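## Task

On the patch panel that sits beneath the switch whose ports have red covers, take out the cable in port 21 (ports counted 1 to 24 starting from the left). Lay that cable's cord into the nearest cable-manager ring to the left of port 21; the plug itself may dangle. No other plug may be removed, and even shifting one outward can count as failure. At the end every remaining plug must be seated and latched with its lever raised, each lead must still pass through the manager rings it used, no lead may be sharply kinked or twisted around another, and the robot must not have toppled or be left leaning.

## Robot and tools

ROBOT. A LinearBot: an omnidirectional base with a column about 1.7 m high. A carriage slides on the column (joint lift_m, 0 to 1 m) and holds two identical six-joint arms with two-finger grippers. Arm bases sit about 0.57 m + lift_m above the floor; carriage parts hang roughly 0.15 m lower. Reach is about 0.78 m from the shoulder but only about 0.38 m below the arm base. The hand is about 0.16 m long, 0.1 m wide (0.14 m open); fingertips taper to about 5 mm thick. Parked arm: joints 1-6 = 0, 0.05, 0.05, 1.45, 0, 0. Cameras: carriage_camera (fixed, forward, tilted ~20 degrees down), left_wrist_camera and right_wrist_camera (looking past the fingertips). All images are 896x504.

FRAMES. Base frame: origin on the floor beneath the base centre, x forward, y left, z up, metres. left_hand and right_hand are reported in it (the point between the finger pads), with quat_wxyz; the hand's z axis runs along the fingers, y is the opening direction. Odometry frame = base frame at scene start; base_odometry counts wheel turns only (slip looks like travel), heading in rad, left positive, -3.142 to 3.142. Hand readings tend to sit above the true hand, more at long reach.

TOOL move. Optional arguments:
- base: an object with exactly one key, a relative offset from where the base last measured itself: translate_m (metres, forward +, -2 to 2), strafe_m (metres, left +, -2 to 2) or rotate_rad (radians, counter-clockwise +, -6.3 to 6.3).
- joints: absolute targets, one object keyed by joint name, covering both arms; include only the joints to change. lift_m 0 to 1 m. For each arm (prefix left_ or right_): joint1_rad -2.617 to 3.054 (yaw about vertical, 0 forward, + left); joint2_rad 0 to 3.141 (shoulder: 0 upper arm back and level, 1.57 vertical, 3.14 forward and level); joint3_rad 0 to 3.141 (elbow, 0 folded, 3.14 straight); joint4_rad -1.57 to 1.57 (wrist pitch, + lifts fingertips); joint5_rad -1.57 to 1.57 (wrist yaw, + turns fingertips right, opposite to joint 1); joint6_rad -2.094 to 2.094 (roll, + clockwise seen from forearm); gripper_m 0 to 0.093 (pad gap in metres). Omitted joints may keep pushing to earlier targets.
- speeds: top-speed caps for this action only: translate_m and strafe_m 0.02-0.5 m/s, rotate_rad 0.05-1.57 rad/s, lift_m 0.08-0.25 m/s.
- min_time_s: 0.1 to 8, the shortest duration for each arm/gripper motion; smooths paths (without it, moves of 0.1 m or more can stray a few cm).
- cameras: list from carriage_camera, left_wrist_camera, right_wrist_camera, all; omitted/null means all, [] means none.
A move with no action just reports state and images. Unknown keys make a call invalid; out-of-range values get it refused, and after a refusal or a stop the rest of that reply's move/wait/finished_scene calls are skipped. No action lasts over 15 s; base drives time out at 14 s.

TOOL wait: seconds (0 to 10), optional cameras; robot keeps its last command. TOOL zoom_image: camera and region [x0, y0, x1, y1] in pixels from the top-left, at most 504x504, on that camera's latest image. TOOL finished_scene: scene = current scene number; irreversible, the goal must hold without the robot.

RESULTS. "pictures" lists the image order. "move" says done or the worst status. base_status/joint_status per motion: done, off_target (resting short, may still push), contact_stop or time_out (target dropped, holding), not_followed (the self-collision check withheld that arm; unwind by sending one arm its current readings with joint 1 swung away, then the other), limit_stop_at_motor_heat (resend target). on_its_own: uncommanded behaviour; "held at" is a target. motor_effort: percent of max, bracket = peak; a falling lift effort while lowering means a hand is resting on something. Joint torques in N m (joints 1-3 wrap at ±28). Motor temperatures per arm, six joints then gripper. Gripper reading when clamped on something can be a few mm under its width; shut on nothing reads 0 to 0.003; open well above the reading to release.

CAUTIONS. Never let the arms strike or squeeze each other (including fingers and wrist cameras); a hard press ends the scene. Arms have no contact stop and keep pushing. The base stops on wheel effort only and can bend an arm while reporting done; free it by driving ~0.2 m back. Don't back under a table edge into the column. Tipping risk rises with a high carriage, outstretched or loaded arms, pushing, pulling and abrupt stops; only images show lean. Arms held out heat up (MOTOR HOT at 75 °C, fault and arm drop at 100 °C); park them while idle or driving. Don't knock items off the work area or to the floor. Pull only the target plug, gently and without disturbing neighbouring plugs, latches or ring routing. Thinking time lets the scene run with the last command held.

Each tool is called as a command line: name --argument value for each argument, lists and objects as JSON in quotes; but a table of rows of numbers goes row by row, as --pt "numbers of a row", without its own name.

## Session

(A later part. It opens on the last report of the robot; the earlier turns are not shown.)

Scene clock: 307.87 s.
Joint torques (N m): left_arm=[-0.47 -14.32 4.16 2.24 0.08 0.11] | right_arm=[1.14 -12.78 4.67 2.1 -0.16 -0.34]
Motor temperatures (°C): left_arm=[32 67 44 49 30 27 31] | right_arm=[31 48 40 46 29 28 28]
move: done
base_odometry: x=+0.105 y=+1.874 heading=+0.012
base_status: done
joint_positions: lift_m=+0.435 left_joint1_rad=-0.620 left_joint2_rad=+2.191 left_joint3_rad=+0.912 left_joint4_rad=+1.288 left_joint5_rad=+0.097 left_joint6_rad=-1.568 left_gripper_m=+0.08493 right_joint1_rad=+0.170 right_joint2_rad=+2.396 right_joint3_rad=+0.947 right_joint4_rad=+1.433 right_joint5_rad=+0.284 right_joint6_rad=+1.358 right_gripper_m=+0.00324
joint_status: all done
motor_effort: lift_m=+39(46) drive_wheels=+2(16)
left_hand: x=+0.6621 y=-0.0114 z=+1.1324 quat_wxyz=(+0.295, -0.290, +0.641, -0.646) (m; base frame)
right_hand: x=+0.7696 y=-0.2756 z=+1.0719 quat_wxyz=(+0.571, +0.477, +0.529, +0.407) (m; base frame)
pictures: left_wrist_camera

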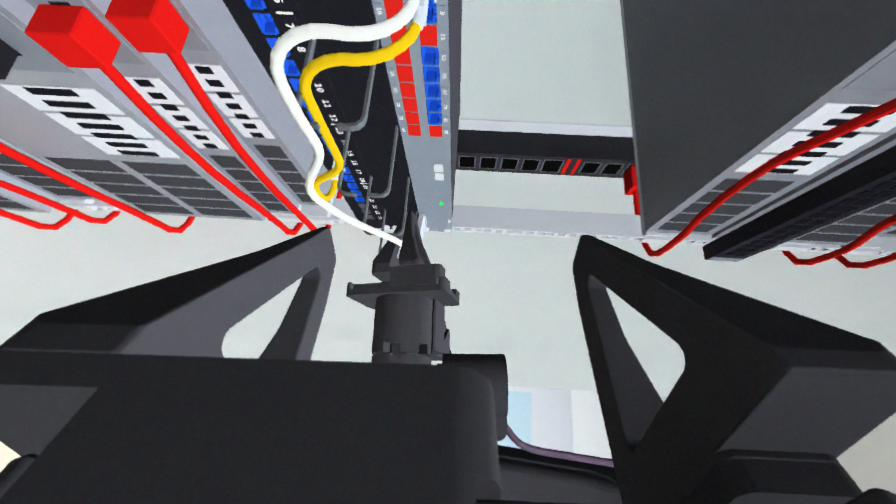

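move --joints '{"lift_m":0.426}' --cameras '[]'

move --base '{"translate_m":0.012}' --speeds '{"translate_m":0.03}' --cameras '["left_wrist_camera"]'

zoom_image --camera "left_wrist_camera" --region '[350, 180, 430, 270]'

Scene clock: 308.87 s.
Joint torques (N m): left_arm=[-0.46 -14.16 4.33 2.34 0.09 0.11] | right_arm=[1.24 -12.55 4.66 1.88 -0.21 -0.34]
Motor temperatures (°C): left_arm=[32 67 44 49 30 27 31] | right_arm=[31 48 40 46 29 28 28]
move: done
base_odometry: x=+0.105 y=+1.874 heading=+0.012
base_status: not commanded
joint_positions: lift_m=+0.426 left_joint1_rad=-0.620 left_joint2_rad=+2.191 left_joint3_rad=+0.912 left_joint4_rad=+1.284 left_joint5_rad=+0.097 left_joint6_rad=-1.568 left_gripper_m=+0.08493 right_joint1_rad=+0.170 right_joint2_rad=+2.394 right_joint3_rad=+0.947 right_joint4_rad=+1.451 right_joint5_rad=+0.290 right_joint6_rad=+1.358 right_gripper_m=+0.00324
joint_status: all done
motor_effort: lift_m=+39(40) drive_wheels=+3(3)
left_hand: x=+0.6621 y=-0.0114 z=+1.1227 quat_wxyz=(+0.295, -0.291, +0.642, -0.645) (m; base frame)
right_hand: x=+0.7696 y=-0.2767 z=+1.0683 quat_wxyz=(+0.577, +0.476, +0.521, +0.411) (m; base frame)
pictures: none
No camera images: "cameras" was empty.

Scene clock: 309.77 s.
Joint torques (N m): left_arm=[-0.58 -14.32 4.12 2.27 0.07 0.13] | right_arm=[1.7 -12.57 4.64 1.8 -0.41 -0.34]
Motor temperatures (°C): left_arm=[32 67 44 49 30 27 31] | right_arm=[31 48 40 46 29 28 28]
move: done
base_odometry: x=+0.117 y=+1.874 heading=+0.012
base_status: done
joint_positions: lift_m=+0.426 left_joint1_rad=-0.620 left_joint2_rad=+2.191 left_joint3_rad=+0.912 left_joint4_rad=+1.285 left_joint5_rad=+0.097 left_joint6_rad=-1.568 left_gripper_m=+0.08493 right_joint1_rad=+0.165 right_joint2_rad=+2.394 right_joint3_rad=+0.947 right_joint4_rad=+1.457 right_joint5_rad=+0.309 right_joint6_rad=+1.357 right_gripper_m=+0.00324
joint_status: not commanded
motor_effort: lift_m=+39(39) drive_wheels=+2(12)
left_hand: x=+0.6621 y=-0.0114 z=+1.1228 quat_wxyz=(+0.295, -0.291, +0.642, -0.645) (m; base frame)
right_hand: x=+0.7693 y=-0.2825 z=+1.0696 quat_wxyz=(+0.583, +0.481, +0.514, +0.406) (m; base frame)
pictures: left_wrist_camera

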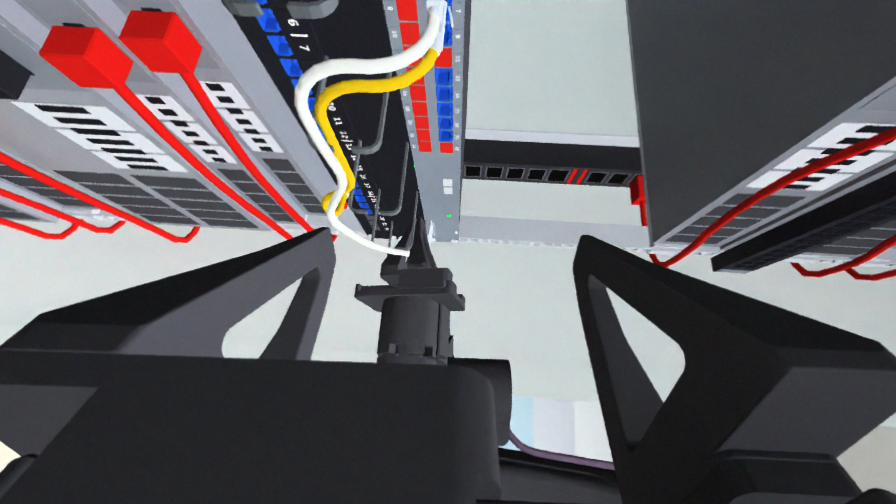

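Scaled by 5.600 from the camera's 896x504 image, which has a finer 1280x720 frame.

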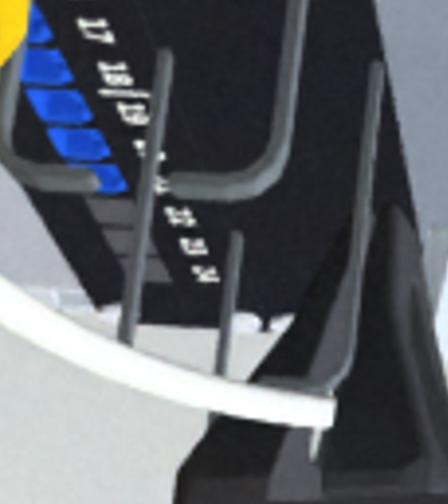

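move --cameras '["right_wrist_camera"]'

zoom_image --camera "right_wrist_camera" --region '[350, 0, 850, 380]'

Scene clock: 310.30 s.
Joint torques (N m): left_arm=[-0.66 -14.12 4.26 2.33 0.07 0.12] | right_arm=[1.65 -12.59 4.66 1.8 -0.41 -0.34]
Motor temperatures (°C): left_arm=[32 67 44 49 30 27 31] | right_arm=[31 48 40 46 29 28 28]
base_odometry: x=+0.117 y=+1.874 heading=+0.012
base_status: done
joint_positions: lift_m=+0.426 left_joint1_rad=-0.620 left_joint2_rad=+2.191 left_joint3_rad=+0.912 left_joint4_rad=+1.285 left_joint5_rad=+0.097 left_joint6_rad=-1.568 left_gripper_m=+0.08493 right_joint1_rad=+0.165 right_joint2_rad=+2.394 right_joint3_rad=+0.947 right_joint4_rad=+1.457 right_joint5_rad=+0.309 right_joint6_rad=+1.357 right_gripper_m=+0.00324
joint_status: not commanded
motor_effort: lift_m=+39(39) drive_wheels=+1(12)
left_hand: x=+0.6621 y=-0.0114 z=+1.1228 quat_wxyz=(+0.295, -0.291, +0.642, -0.645) (m; base frame)
right_hand: x=+0.7693 y=-0.2825 z=+1.0696 quat_wxyz=(+0.583, +0.481, +0.514, +0.406) (m; base frame)
pictures: right_wrist_camera

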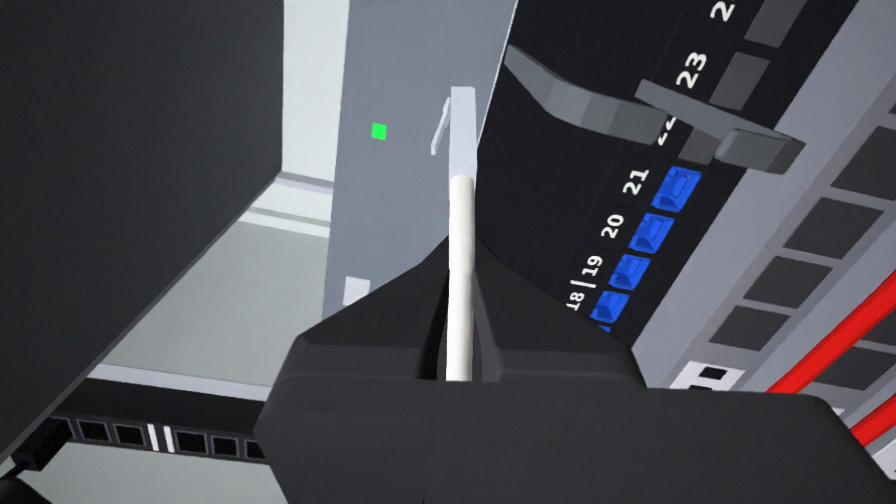

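Scaled by 1.008 from the camera's 896x504 image, which has a finer 1280x720 frame.

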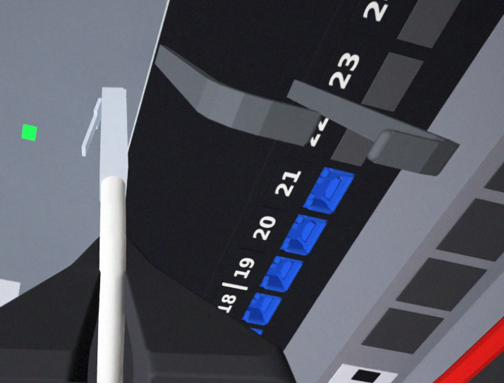

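move --base '{"translate_m":-0.015}' --speeds '{"translate_m":0.04}' --cameras '[]'

move --joints '{"lift_m":0.418}' --cameras '["left_wrist_camera"]'

zoom_image --camera "left_wrist_camera" --region '[350, 180, 430, 270]'

move --base '{"translate_m":0.008}' --speeds '{"translate_m":0.03}' --cameras '["left_wrist_camera"]'

zoom_image --camera "left_wrist_camera" --region '[350, 180, 430, 270]'

Scene clock: 311.60 s.
Joint torques (N m): left_arm=[-0.42 -14.09 4.18 2.32 0.11 0.1] | right_arm=[1.07 -12.57 4.7 1.96 -0.23 -0.34]
Motor temperatures (°C): left_arm=[32 67 44 49 30 27 31] | right_arm=[31 48 40 46 29 28 28]
move: done
base_odometry: x=+0.102 y=+1.874 heading=+0.012
base_status: done
joint_positions: lift_m=+0.426 left_joint1_rad=-0.621 left_joint2_rad=+2.191 left_joint3_rad=+0.912 left_joint4_rad=+1.285 left_joint5_rad=+0.097 left_joint6_rad=-1.568 left_gripper_m=+0.08493 right_joint1_rad=+0.170 right_joint2_rad=+2.394 right_joint3_rad=+0.947 right_joint4_rad=+1.445 right_joint5_rad=+0.287 right_joint6_rad=+1.357 right_gripper_m=+0.00324
joint_status: not commanded
motor_effort: lift_m=+39(39) drive_wheels=+3(11)
left_hand: x=+0.6619 y=-0.0117 z=+1.1229 quat_wxyz=(+0.295, -0.290, +0.642, -0.645) (m; base frame)
right_hand: x=+0.7697 y=-0.2761 z=+1.0667 quat_wxyz=(+0.575, +0.476, +0.524, +0.410) (m; base frame)
pictures: none
No camera images: "cameras" was empty.

Scene clock: 312.10 s.
Joint torques (N m): left_arm=[-0.43 -14.17 4.22 2.32 0.08 0.09] | right_arm=[1.25 -12.36 4.7 1.95 -0.27 -0.34]
Motor temperatures (°C): left_arm=[32 67 44 49 30 27 31] | right_arm=[31 48 40 46 29 28 28]
move: done
base_odometry: x=+0.102 y=+1.874 heading=+0.012
base_status: not commanded
joint_positions: lift_m=+0.418 left_joint1_rad=-0.621 left_joint2_rad=+2.191 left_joint3_rad=+0.912 left_joint4_rad=+1.284 left_joint5_rad=+0.097 left_joint6_rad=-1.568 left_gripper_m=+0.08493 right_joint1_rad=+0.169 right_joint2_rad=+2.392 right_joint3_rad=+0.947 right_joint4_rad=+1.446 right_joint5_rad=+0.296 right_joint6_rad=+1.357 right_gripper_m=+0.00324
joint_status: all done
motor_effort: lift_m=+39(40) drive_wheels=+2(4)
left_hand: x=+0.6619 y=-0.0117 z=+1.1146 quat_wxyz=(+0.295, -0.291, +0.642, -0.645) (m; base frame)
right_hand: x=+0.7697 y=-0.2781 z=+1.0603 quat_wxyz=(+0.578, +0.478, +0.521, +0.409) (m; base frame)
pictures: left_wrist_camera

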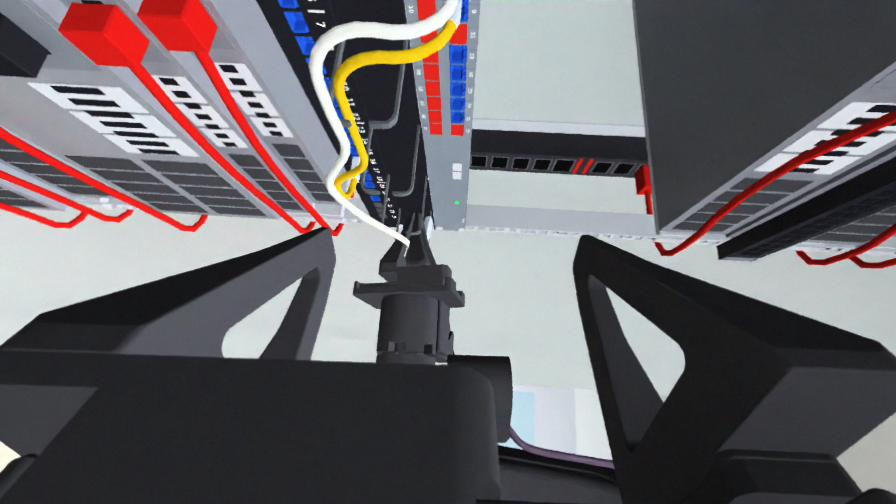

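Scaled by 5.600 from the camera's 896x504 image, which has a finer 1280x720 frame.

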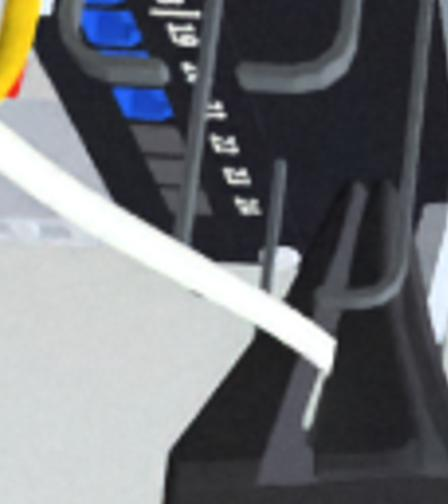

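Scene clock: 312.80 s.
Joint torques (N m): left_arm=[-0.36 -14.08 4.27 2.28 0.04 0.12] | right_arm=[1.61 -12.31 4.68 1.94 -0.43 -0.34]
Motor temperatures (°C): left_arm=[32 67 44 49 30 27 31] | right_arm=[31 48 40 46 29 28 28]
move: done
base_odometry: x=+0.110 y=+1.874 heading=+0.012
base_status: done
joint_positions: lift_m=+0.418 left_joint1_rad=-0.621 left_joint2_rad=+2.191 left_joint3_rad=+0.912 left_joint4_rad=+1.284 left_joint5_rad=+0.097 left_joint6_rad=-1.568 left_gripper_m=+0.08493 right_joint1_rad=+0.165 right_joint2_rad=+2.392 right_joint3_rad=+0.947 right_joint4_rad=+1.446 right_joint5_rad=+0.311 right_joint6_rad=+1.357 right_gripper_m=+0.00324
joint_status: not commanded
motor_effort: lift_m=+39(39) drive_wheels=+0(8)
left_hand: x=+0.6619 y=-0.0117 z=+1.1146 quat_wxyz=(+0.295, -0.291, +0.642, -0.645) (m; base frame)
right_hand: x=+0.7694 y=-0.2826 z=+1.0603 quat_wxyz=(+0.581, +0.483, +0.516, +0.403) (m; base frame)
pictures: left_wrist_camera

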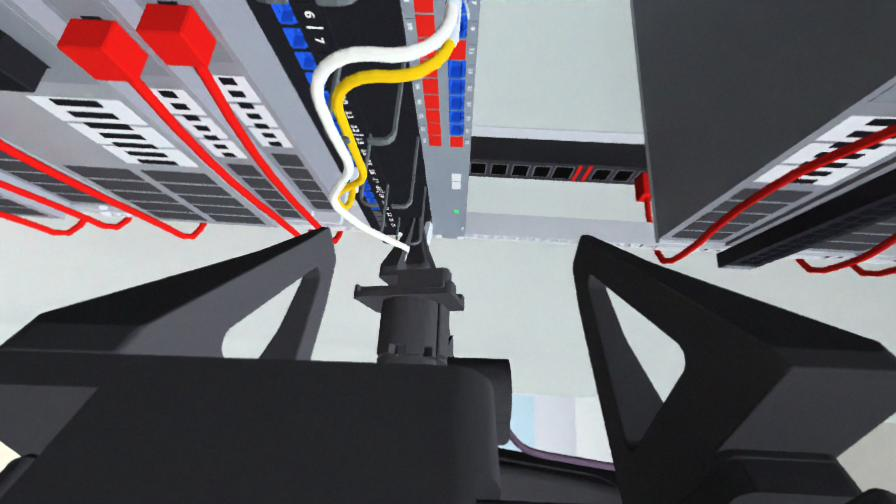

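Scaled by 5.600 from the camera's 896x504 image, which has a finer 1280x720 frame.

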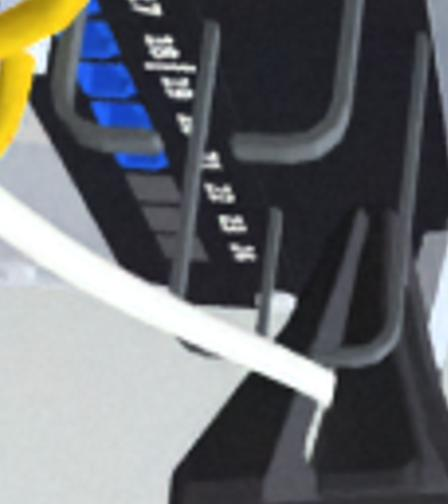

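move --base '{"strafe_m":-0.005}' --speeds '{"strafe_m":0.03}' --cameras '[]'

move --base '{"translate_m":0.01}' --speeds '{"translate_m":0.03}' --cameras '["left_wrist_camera"]'

zoom_image --camera "left_wrist_camera" --region '[350, 180, 430, 270]'

Scene clock: 313.63 s.
Joint torques (N m): left_arm=[-0.35 -14.24 4.29 2.33 0.1 0.13] | right_arm=[1.43 -12.37 4.72 1.93 -0.26 -0.34]
Motor temperatures (°C): left_arm=[32 67 44 49 30 27 31] | right_arm=[31 48 40 46 29 28 28]
move: done
base_odometry: x=+0.110 y=+1.869 heading=+0.013
base_status: done
joint_positions: lift_m=+0.418 left_joint1_rad=-0.622 left_joint2_rad=+2.191 left_joint3_rad=+0.912 left_joint4_rad=+1.284 left_joint5_rad=+0.098 left_joint6_rad=-1.568 left_gripper_m=+0.08493 right_joint1_rad=+0.168 right_joint2_rad=+2.392 right_joint3_rad=+0.947 right_joint4_rad=+1.446 right_joint5_rad=+0.295 right_joint6_rad=+1.357 right_gripper_m=+0.00324
joint_status: not commanded
motor_effort: lift_m=+39(40) drive_wheels=+4(10)
left_hand: x=+0.6616 y=-0.0121 z=+1.1146 quat_wxyz=(+0.294, -0.290, +0.643, -0.645) (m; base frame)
right_hand: x=+0.7697 y=-0.2786 z=+1.0602 quat_wxyz=(+0.578, +0.478, +0.521, +0.408) (m; base frame)
pictures: none
No camera images: "cameras" was empty.

Scene clock: 314.50 s.
Joint torques (N m): left_arm=[-0.38 -13.96 4.25 2.34 0.07 0.11] | right_arm=[1.8 -12.3 4.92 1.99 -0.42 -0.34]
Motor temperatures (°C): left_arm=[32 66 44 49 30 27 31] | right_arm=[31 48 40 46 29 28 28]
move: done
base_odometry: x=+0.120 y=+1.869 heading=+0.012
base_status: done
joint_positions: lift_m=+0.418 left_joint1_rad=-0.622 left_joint2_rad=+2.191 left_joint3_rad=+0.912 left_joint4_rad=+1.285 left_joint5_rad=+0.098 left_joint6_rad=-1.568 left_gripper_m=+0.08493 right_joint1_rad=+0.164 right_joint2_rad=+2.392 right_joint3_rad=+0.944 right_joint4_rad=+1.442 right_joint5_rad=+0.313 right_joint6_rad=+1.357 right_gripper_m=+0.00324
joint_status: not commanded
motor_effort: lift_m=+39(40) drive_wheels=+4(13)
left_hand: x=+0.6616 y=-0.0121 z=+1.1147 quat_wxyz=(+0.294, -0.290, +0.642, -0.646) (m; base frame)
right_hand: x=+0.7688 y=-0.2840 z=+1.0584 quat_wxyz=(+0.581, +0.485, +0.518, +0.400) (m; base frame)
pictures: left_wrist_camera

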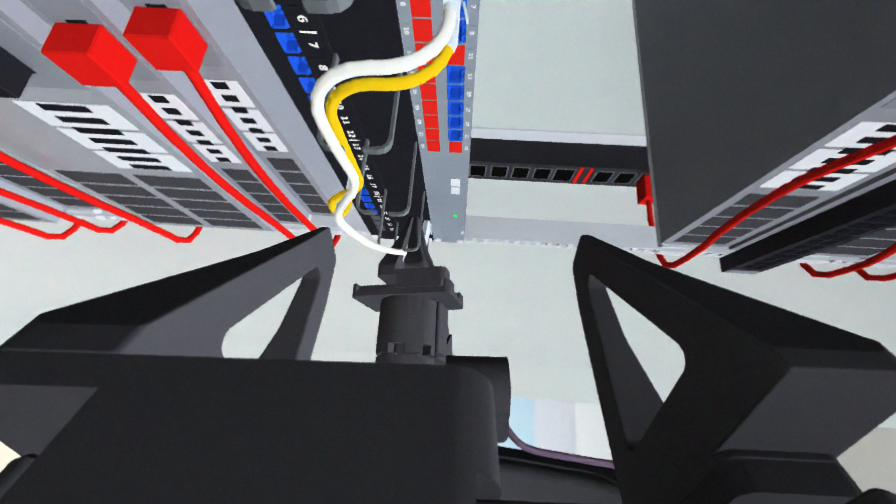

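Scaled by 5.600 from the camera's 896x504 image, which has a finer 1280x720 frame.

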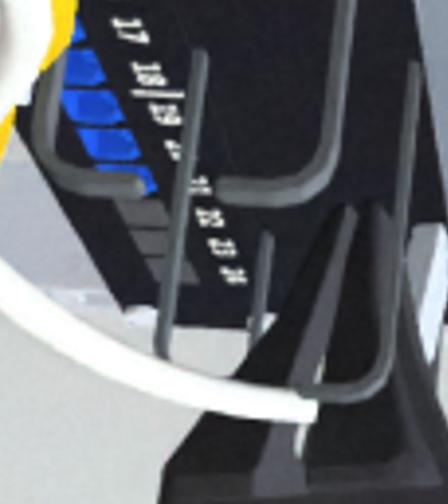

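move

zoom_image --camera "carriage_camera" --region '[420, 250, 570, 340]'

zoom_image --camera "left_wrist_camera" --region '[290, 100, 450, 280]'

Scene clock: 314.73 s.
Joint torques (N m): left_arm=[-0.47 -14.19 4.23 2.33 0.15 0.07] | right_arm=[1.77 -12.33 4.9 1.98 -0.42 -0.34]
Motor temperatures (°C): left_arm=[32 66 44 49 30 27 31] | right_arm=[31 48 40 46 29 28 28]
base_odometry: x=+0.120 y=+1.869 heading=+0.012
base_status: done
joint_positions: lift_m=+0.418 left_joint1_rad=-0.622 left_joint2_rad=+2.191 left_joint3_rad=+0.912 left_joint4_rad=+1.285 left_joint5_rad=+0.098 left_joint6_rad=-1.568 left_gripper_m=+0.08493 right_joint1_rad=+0.164 right_joint2_rad=+2.392 right_joint3_rad=+0.944 right_joint4_rad=+1.442 right_joint5_rad=+0.313 right_joint6_rad=+1.357 right_gripper_m=+0.00324
joint_status: not commanded
motor_effort: lift_m=+40(40) drive_wheels=+3(13)
left_hand: x=+0.6616 y=-0.0121 z=+1.1147 quat_wxyz=(+0.294, -0.290, +0.642, -0.646) (m; base frame)
right_hand: x=+0.7688 y=-0.2840 z=+1.0584 quat_wxyz=(+0.581, +0.485, +0.518, +0.400) (m; base frame)
pictures: carriage_camera, left_wrist_camera, right_wrist_camera

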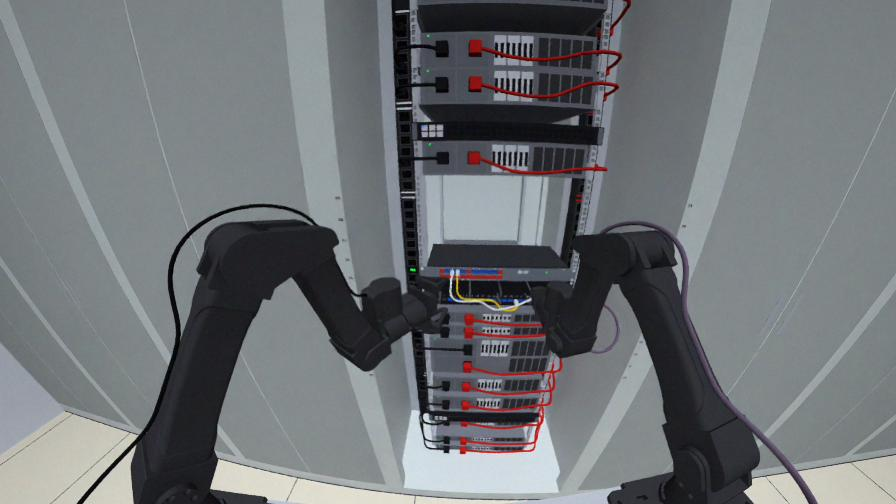

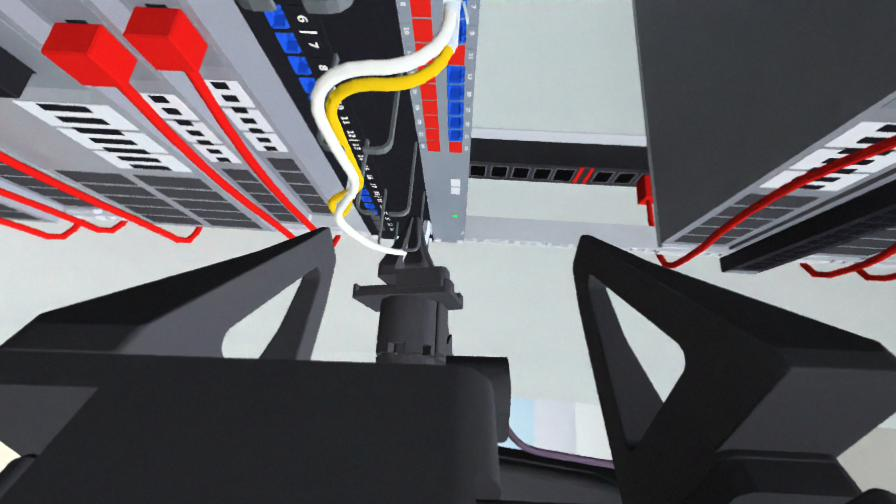

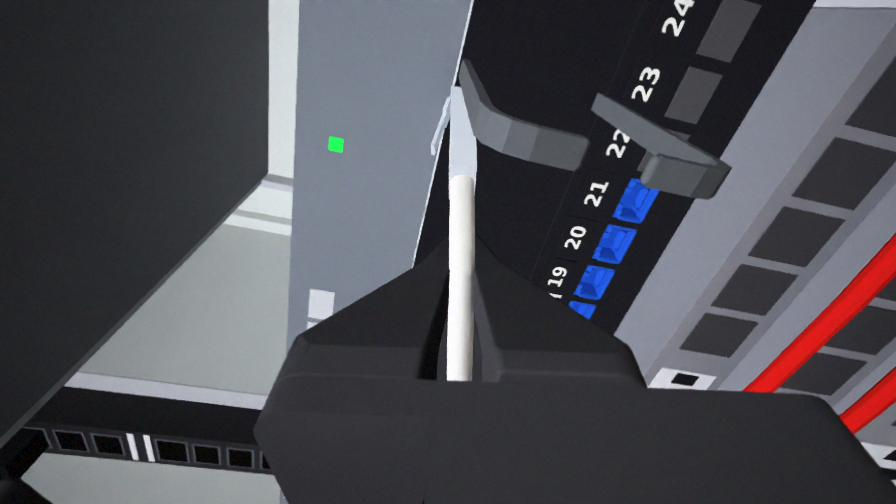

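Scaled by 3.360 from the camera's 896x504 image, which has a finer 1280x720 frame.

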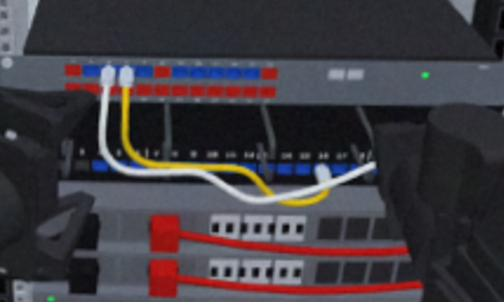

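Scaled by 2.800 from the camera's 896x504 image, which has a finer 1280x720 frame.

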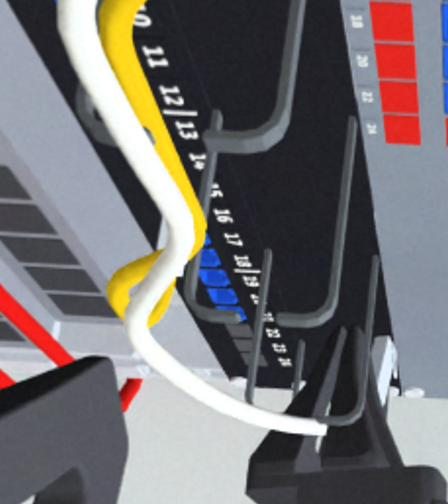

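move --base '{"strafe_m":-0.008}' --speeds '{"strafe_m":0.03}' --cameras '["left_wrist_camera"]'

zoom_image --camera "left_wrist_camera" --region '[350, 180, 430, 270]'

move --base '{"translate_m":0.006}' --speeds '{"translate_m":0.03}' --cameras '["left_wrist_camera"]'

zoom_image --camera "left_wrist_camera" --region '[350, 180, 430, 270]'

move --base '{"translate_m":0.006}' --speeds '{"translate_m":0.03}' --cameras '["left_wrist_camera"]'

zoom_image --camera "left_wrist_camera" --region '[350, 180, 430, 270]'

Scene clock: 316.60 s.
Joint torques (N m): left_arm=[-0.42 -14.22 4.23 2.31 0.09 0.07] | right_arm=[1.03 -12.27 4.88 2.02 -0.23 -0.34]
Motor temperatures (°C): left_arm=[32 66 44 49 30 27 31] | right_arm=[31 49 39 46 29 28 28]
move: done
base_odometry: x=+0.120 y=+1.861 heading=+0.013
base_status: done
joint_positions: lift_m=+0.418 left_joint1_rad=-0.622 left_joint2_rad=+2.191 left_joint3_rad=+0.912 left_joint4_rad=+1.285 left_joint5_rad=+0.098 left_joint6_rad=-1.568 left_gripper_m=+0.08493 right_joint1_rad=+0.171 right_joint2_rad=+2.392 right_joint3_rad=+0.944 right_joint4_rad=+1.440 right_joint5_rad=+0.294 right_joint6_rad=+1.357 right_gripper_m=+0.00324
joint_status: not commanded
motor_effort: lift_m=+39(40) drive_wheels=+4(9)
left_hand: x=+0.6612 y=-0.0125 z=+1.1147 quat_wxyz=(+0.294, -0.289, +0.643, -0.646) (m; base frame)
right_hand: x=+0.7690 y=-0.2766 z=+1.0578 quat_wxyz=(+0.575, +0.478, +0.525, +0.407) (m; base frame)
pictures: left_wrist_camera

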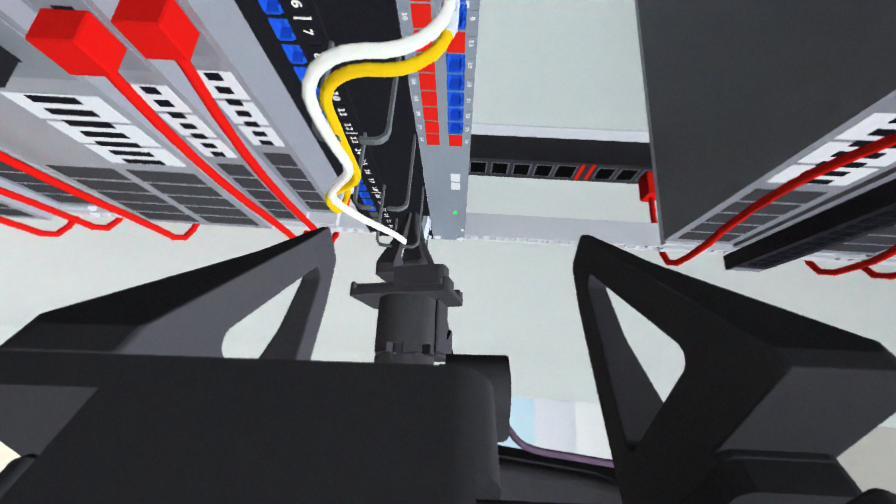

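Scaled by 5.600 from the camera's 896x504 image, which has a finer 1280x720 frame.

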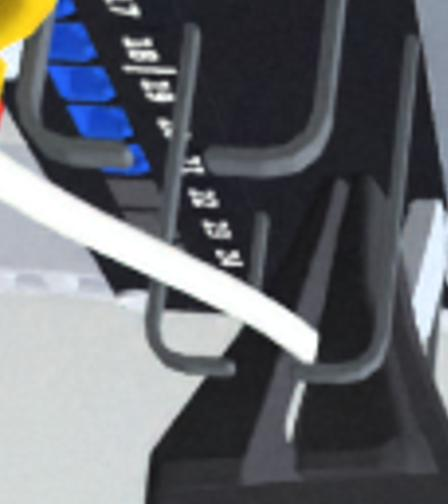

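Scene clock: 317.23 s.
Joint torques (N m): left_arm=[-0.18 -14.06 4.11 2.32 0.08 0.07] | right_arm=[0.98 -12.25 6.02 1.96 -0.33 -0.34]
Motor temperatures (°C): left_arm=[32 66 44 49 30 27 31] | right_arm=[31 49 39 46 29 28 28]
move: done
base_odometry: x=+0.126 y=+1.861 heading=+0.012
base_status: done
joint_positions: lift_m=+0.418 left_joint1_rad=-0.622 left_joint2_rad=+2.191 left_joint3_rad=+0.912 left_joint4_rad=+1.285 left_joint5_rad=+0.098 left_joint6_rad=-1.568 left_gripper_m=+0.08493 right_joint1_rad=+0.171 right_joint2_rad=+2.392 right_joint3_rad=+0.931 right_joint4_rad=+1.446 right_joint5_rad=+0.302 right_joint6_rad=+1.357 right_gripper_m=+0.00324
joint_status: not commanded
motor_effort: lift_m=+39(40) drive_wheels=+4(11)
left_hand: x=+0.6612 y=-0.0125 z=+1.1147 quat_wxyz=(+0.294, -0.289, +0.643, -0.646) (m; base frame)
right_hand: x=+0.7657 y=-0.2785 z=+1.0550 quat_wxyz=(+0.575, +0.481, +0.525, +0.403) (m; base frame)
pictures: left_wrist_camera

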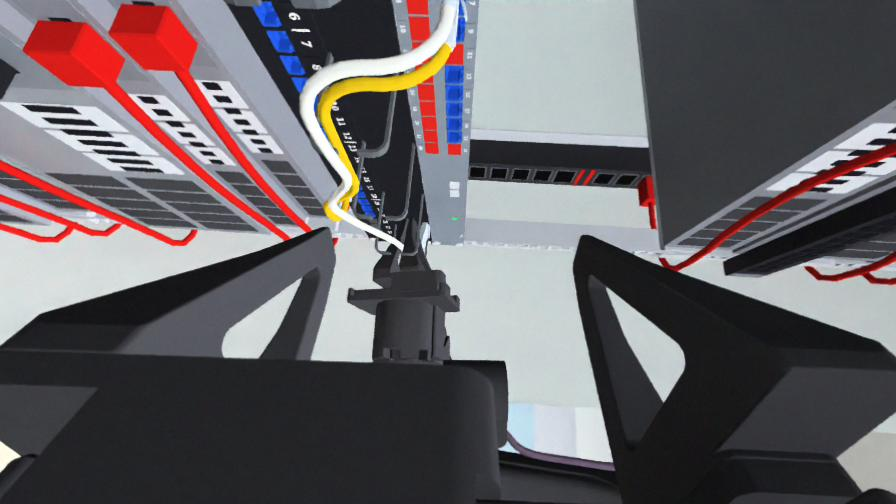

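Scaled by 5.600 from the camera's 896x504 image, which has a finer 1280x720 frame.

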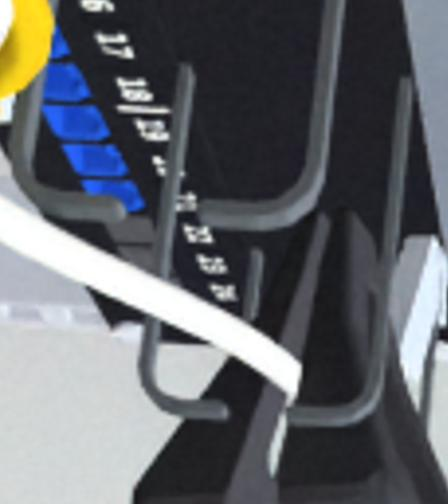

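Scene clock: 317.93 s.
Joint torques (N m): left_arm=[-0.34 -14.15 4.26 2.35 0.1 0.08] | right_arm=[1.03 -12.16 6.84 1.91 -0.43 -0.35]
Motor temperatures (°C): left_arm=[32 66 44 49 30 27 31] | right_arm=[31 49 39 46 29 28 28]
move: done
base_odometry: x=+0.132 y=+1.861 heading=+0.012
base_status: done
joint_positions: lift_m=+0.418 left_joint1_rad=-0.622 left_joint2_rad=+2.191 left_joint3_rad=+0.912 left_joint4_rad=+1.285 left_joint5_rad=+0.098 left_joint6_rad=-1.568 left_gripper_m=+0.08493 right_joint1_rad=+0.171 right_joint2_rad=+2.392 right_joint3_rad=+0.920 right_joint4_rad=+1.447 right_joint5_rad=+0.312 right_joint6_rad=+1.358 right_gripper_m=+0.00324
joint_status: not commanded
motor_effort: lift_m=+39(40) drive_wheels=+5(10)
left_hand: x=+0.6612 y=-0.0125 z=+1.1148 quat_wxyz=(+0.294, -0.289, +0.642, -0.646) (m; base frame)
right_hand: x=+0.7630 y=-0.2807 z=+1.0519 quat_wxyz=(+0.575, +0.485, +0.525, +0.398) (m; base frame)
pictures: left_wrist_camera

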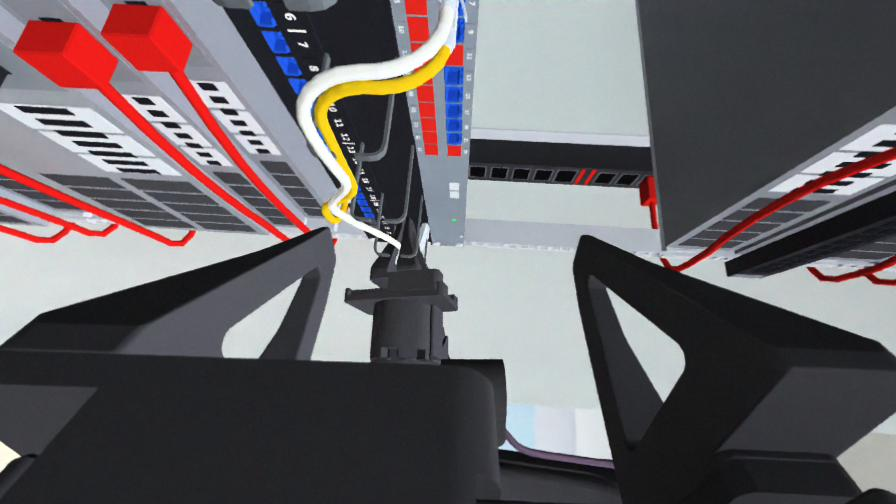

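Scaled by 5.600 from the camera's 896x504 image, which has a finer 1280x720 frame.

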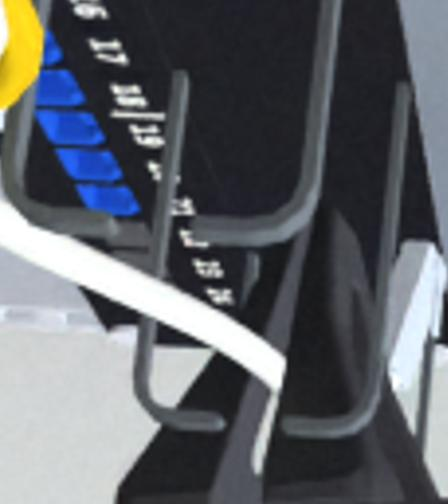

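move --joints '{"lift_m":0.408}' --cameras '["left_wrist_camera","right_wrist_camera"]'

zoom_image --camera "left_wrist_camera" --region '[350, 180, 430, 270]'

Scene clock: 318.97 s.
Joint torques (N m): left_arm=[-0.5 -14.22 4.27 2.32 0.11 0.1] | right_arm=[1.06 -12.14 6.82 2.12 -0.39 -0.35]
Motor temperatures (°C): left_arm=[32 66 44 49 30 27 31] | right_arm=[31 49 39 46 29 28 28]
move: done
base_odometry: x=+0.132 y=+1.861 heading=+0.012
base_status: not commanded
joint_positions: lift_m=+0.408 left_joint1_rad=-0.622 left_joint2_rad=+2.190 left_joint3_rad=+0.912 left_joint4_rad=+1.284 left_joint5_rad=+0.098 left_joint6_rad=-1.568 left_gripper_m=+0.08493 right_joint1_rad=+0.171 right_joint2_rad=+2.391 right_joint3_rad=+0.920 right_joint4_rad=+1.430 right_joint5_rad=+0.312 right_joint6_rad=+1.359 right_gripper_m=+0.00324
joint_status: all done
motor_effort: lift_m=+41(42) drive_wheels=+6(7)
left_hand: x=+0.6613 y=-0.0125 z=+1.1046 quat_wxyz=(+0.294, -0.290, +0.643, -0.646) (m; base frame)
right_hand: x=+0.7629 y=-0.2808 z=+1.0383 quat_wxyz=(+0.571, +0.488, +0.530, +0.393) (m; base frame)
pictures: left_wrist_camera, right_wrist_camera

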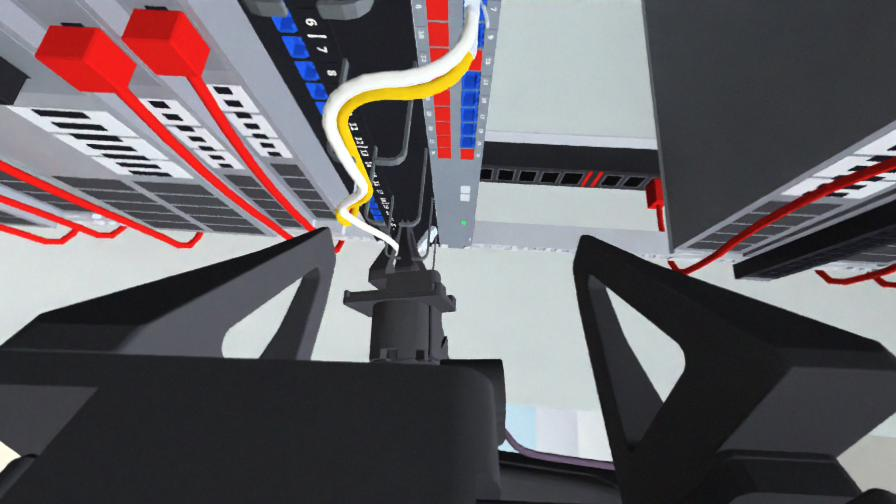

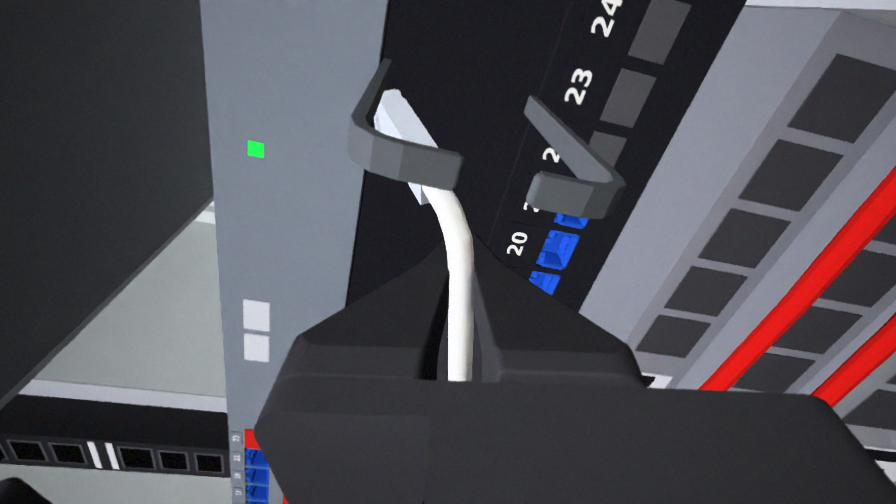

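Scaled by 5.600 from the camera's 896x504 image, which has a finer 1280x720 frame.

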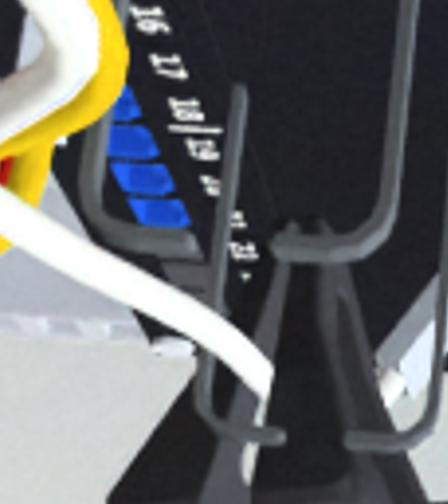

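zoom_image --camera "right_wrist_camera" --region '[330, 40, 490, 220]'

Scaled by 2.800 from the camera's 896x504 image, which has a finer 1280x720 frame.

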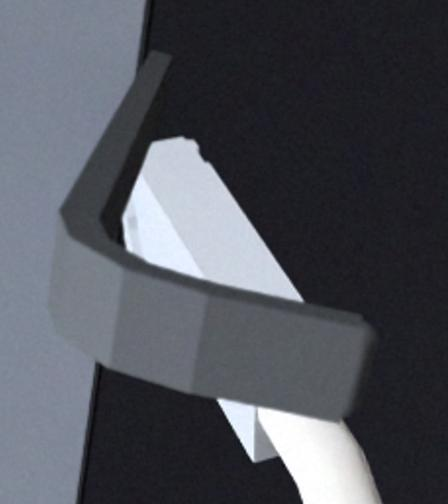

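move --base '{"translate_m":-0.006}' --speeds '{"translate_m":0.03}' --cameras '["left_wrist_camera","right_wrist_camera"]'

zoom_image --camera "left_wrist_camera" --region '[350, 180, 430, 270]'

zoom_image --camera "right_wrist_camera" --region '[330, 40, 490, 220]'

Scene clock: 320.27 s.
Joint torques (N m): left_arm=[-0.27 -14.27 4.11 2.37 0.09 0.1] | right_arm=[1.13 -12.22 6.12 2.13 -0.32 -0.35]
Motor temperatures (°C): left_arm=[32 66 44 49 29 27 31] | right_arm=[31 49 39 46 29 28 28]
move: done
base_odometry: x=+0.126 y=+1.861 heading=+0.012
base_status: done
joint_positions: lift_m=+0.408 left_joint1_rad=-0.622 left_joint2_rad=+2.190 left_joint3_rad=+0.912 left_joint4_rad=+1.284 left_joint5_rad=+0.098 left_joint6_rad=-1.568 left_gripper_m=+0.08493 right_joint1_rad=+0.170 right_joint2_rad=+2.391 right_joint3_rad=+0.930 right_joint4_rad=+1.432 right_joint5_rad=+0.301 right_joint6_rad=+1.359 right_gripper_m=+0.00324
joint_status: not commanded
motor_effort: lift_m=+40(41) drive_wheels=+3(11)
left_hand: x=+0.6613 y=-0.0125 z=+1.1046 quat_wxyz=(+0.294, -0.290, +0.643, -0.646) (m; base frame)
right_hand: x=+0.7656 y=-0.2788 z=+1.0418 quat_wxyz=(+0.572, +0.484, +0.529, +0.399) (m; base frame)
pictures: left_wrist_camera, right_wrist_camera

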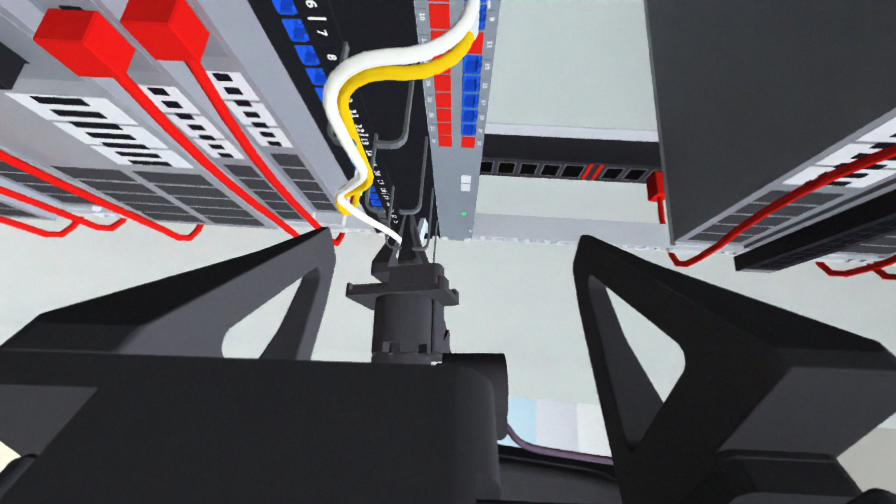

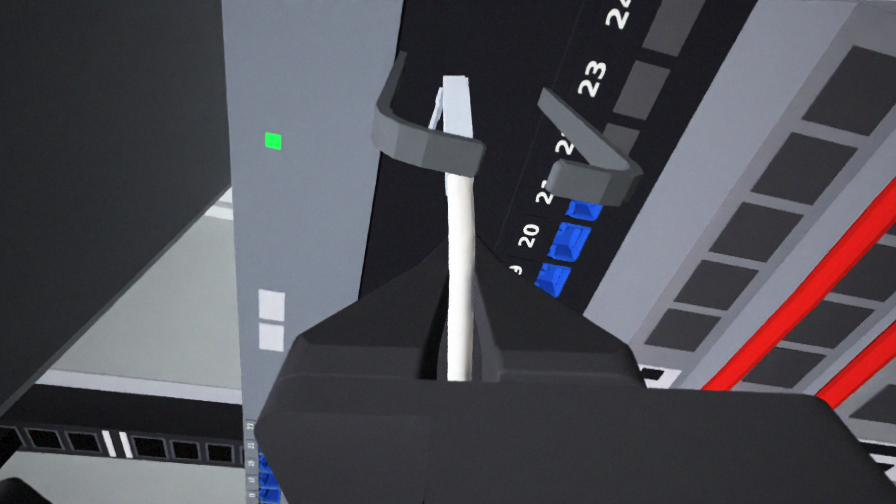

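Scaled by 5.600 from the camera's 896x504 image, which has a finer 1280x720 frame.

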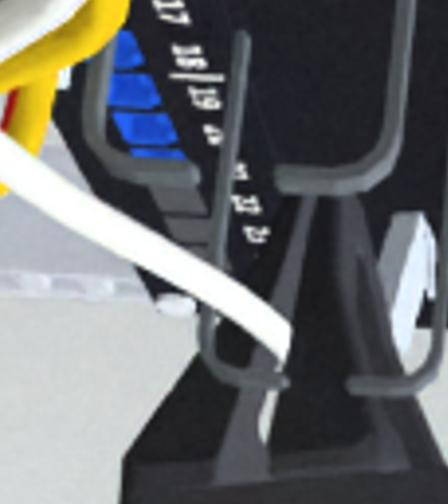

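Scaled by 2.800 from the camera's 896x504 image, which has a finer 1280x720 frame.

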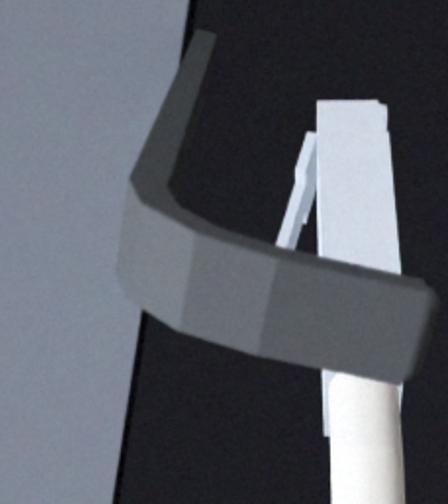

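move --joints '{"right_gripper_m":0.02}' --min_time_s 1.5 --cameras '["left_wrist_camera","right_wrist_camera"]'

zoom_image --camera "left_wrist_camera" --region '[350, 180, 430, 270]'

Scene clock: 322.90 s.
Joint torques (N m): left_arm=[-0.4 -14.16 4.16 2.32 0.04 0.1] | right_arm=[1.5 -12.21 6 2.25 -0.32 -0.35]
Motor temperatures (°C): left_arm=[32 65 43 49 29 27 30] | right_arm=[31 49 40 46 29 28 28]
move: done
base_odometry: x=+0.126 y=+1.861 heading=+0.012
base_status: not commanded
joint_positions: lift_m=+0.408 left_joint1_rad=-0.622 left_joint2_rad=+2.190 left_joint3_rad=+0.912 left_joint4_rad=+1.284 left_joint5_rad=+0.098 left_joint6_rad=-1.568 left_gripper_m=+0.08493 right_joint1_rad=+0.167 right_joint2_rad=+2.391 right_joint3_rad=+0.930 right_joint4_rad=+1.421 right_joint5_rad=+0.302 right_joint6_rad=+1.359 right_gripper_m=+0.01990
joint_status: all done
motor_effort: lift_m=+40(41) drive_wheels=+1(3)
left_hand: x=+0.6613 y=-0.0125 z=+1.1046 quat_wxyz=(+0.294, -0.290, +0.643, -0.646) (m; base frame)
right_hand: x=+0.7656 y=-0.2811 z=+1.0392 quat_wxyz=(+0.570, +0.486, +0.531, +0.395) (m; base frame)
pictures: left_wrist_camera, right_wrist_camera

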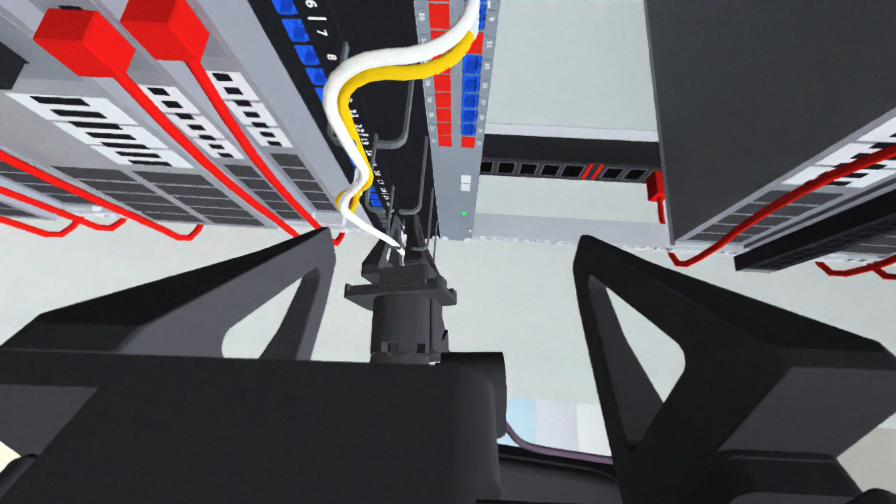

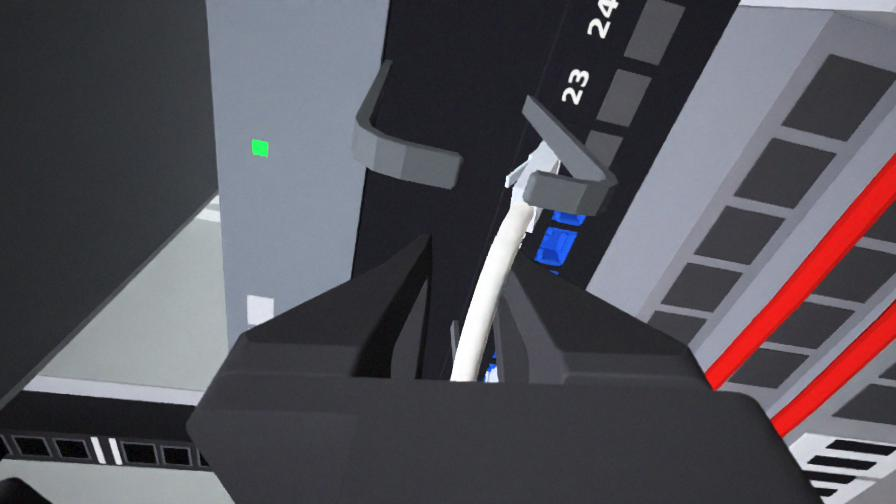

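Scaled by 5.600 from the camera's 896x504 image, which has a finer 1280x720 frame.

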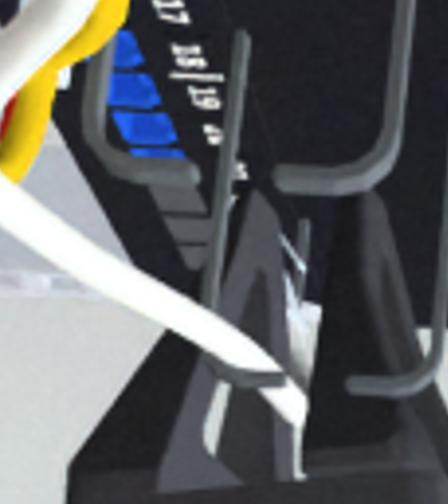

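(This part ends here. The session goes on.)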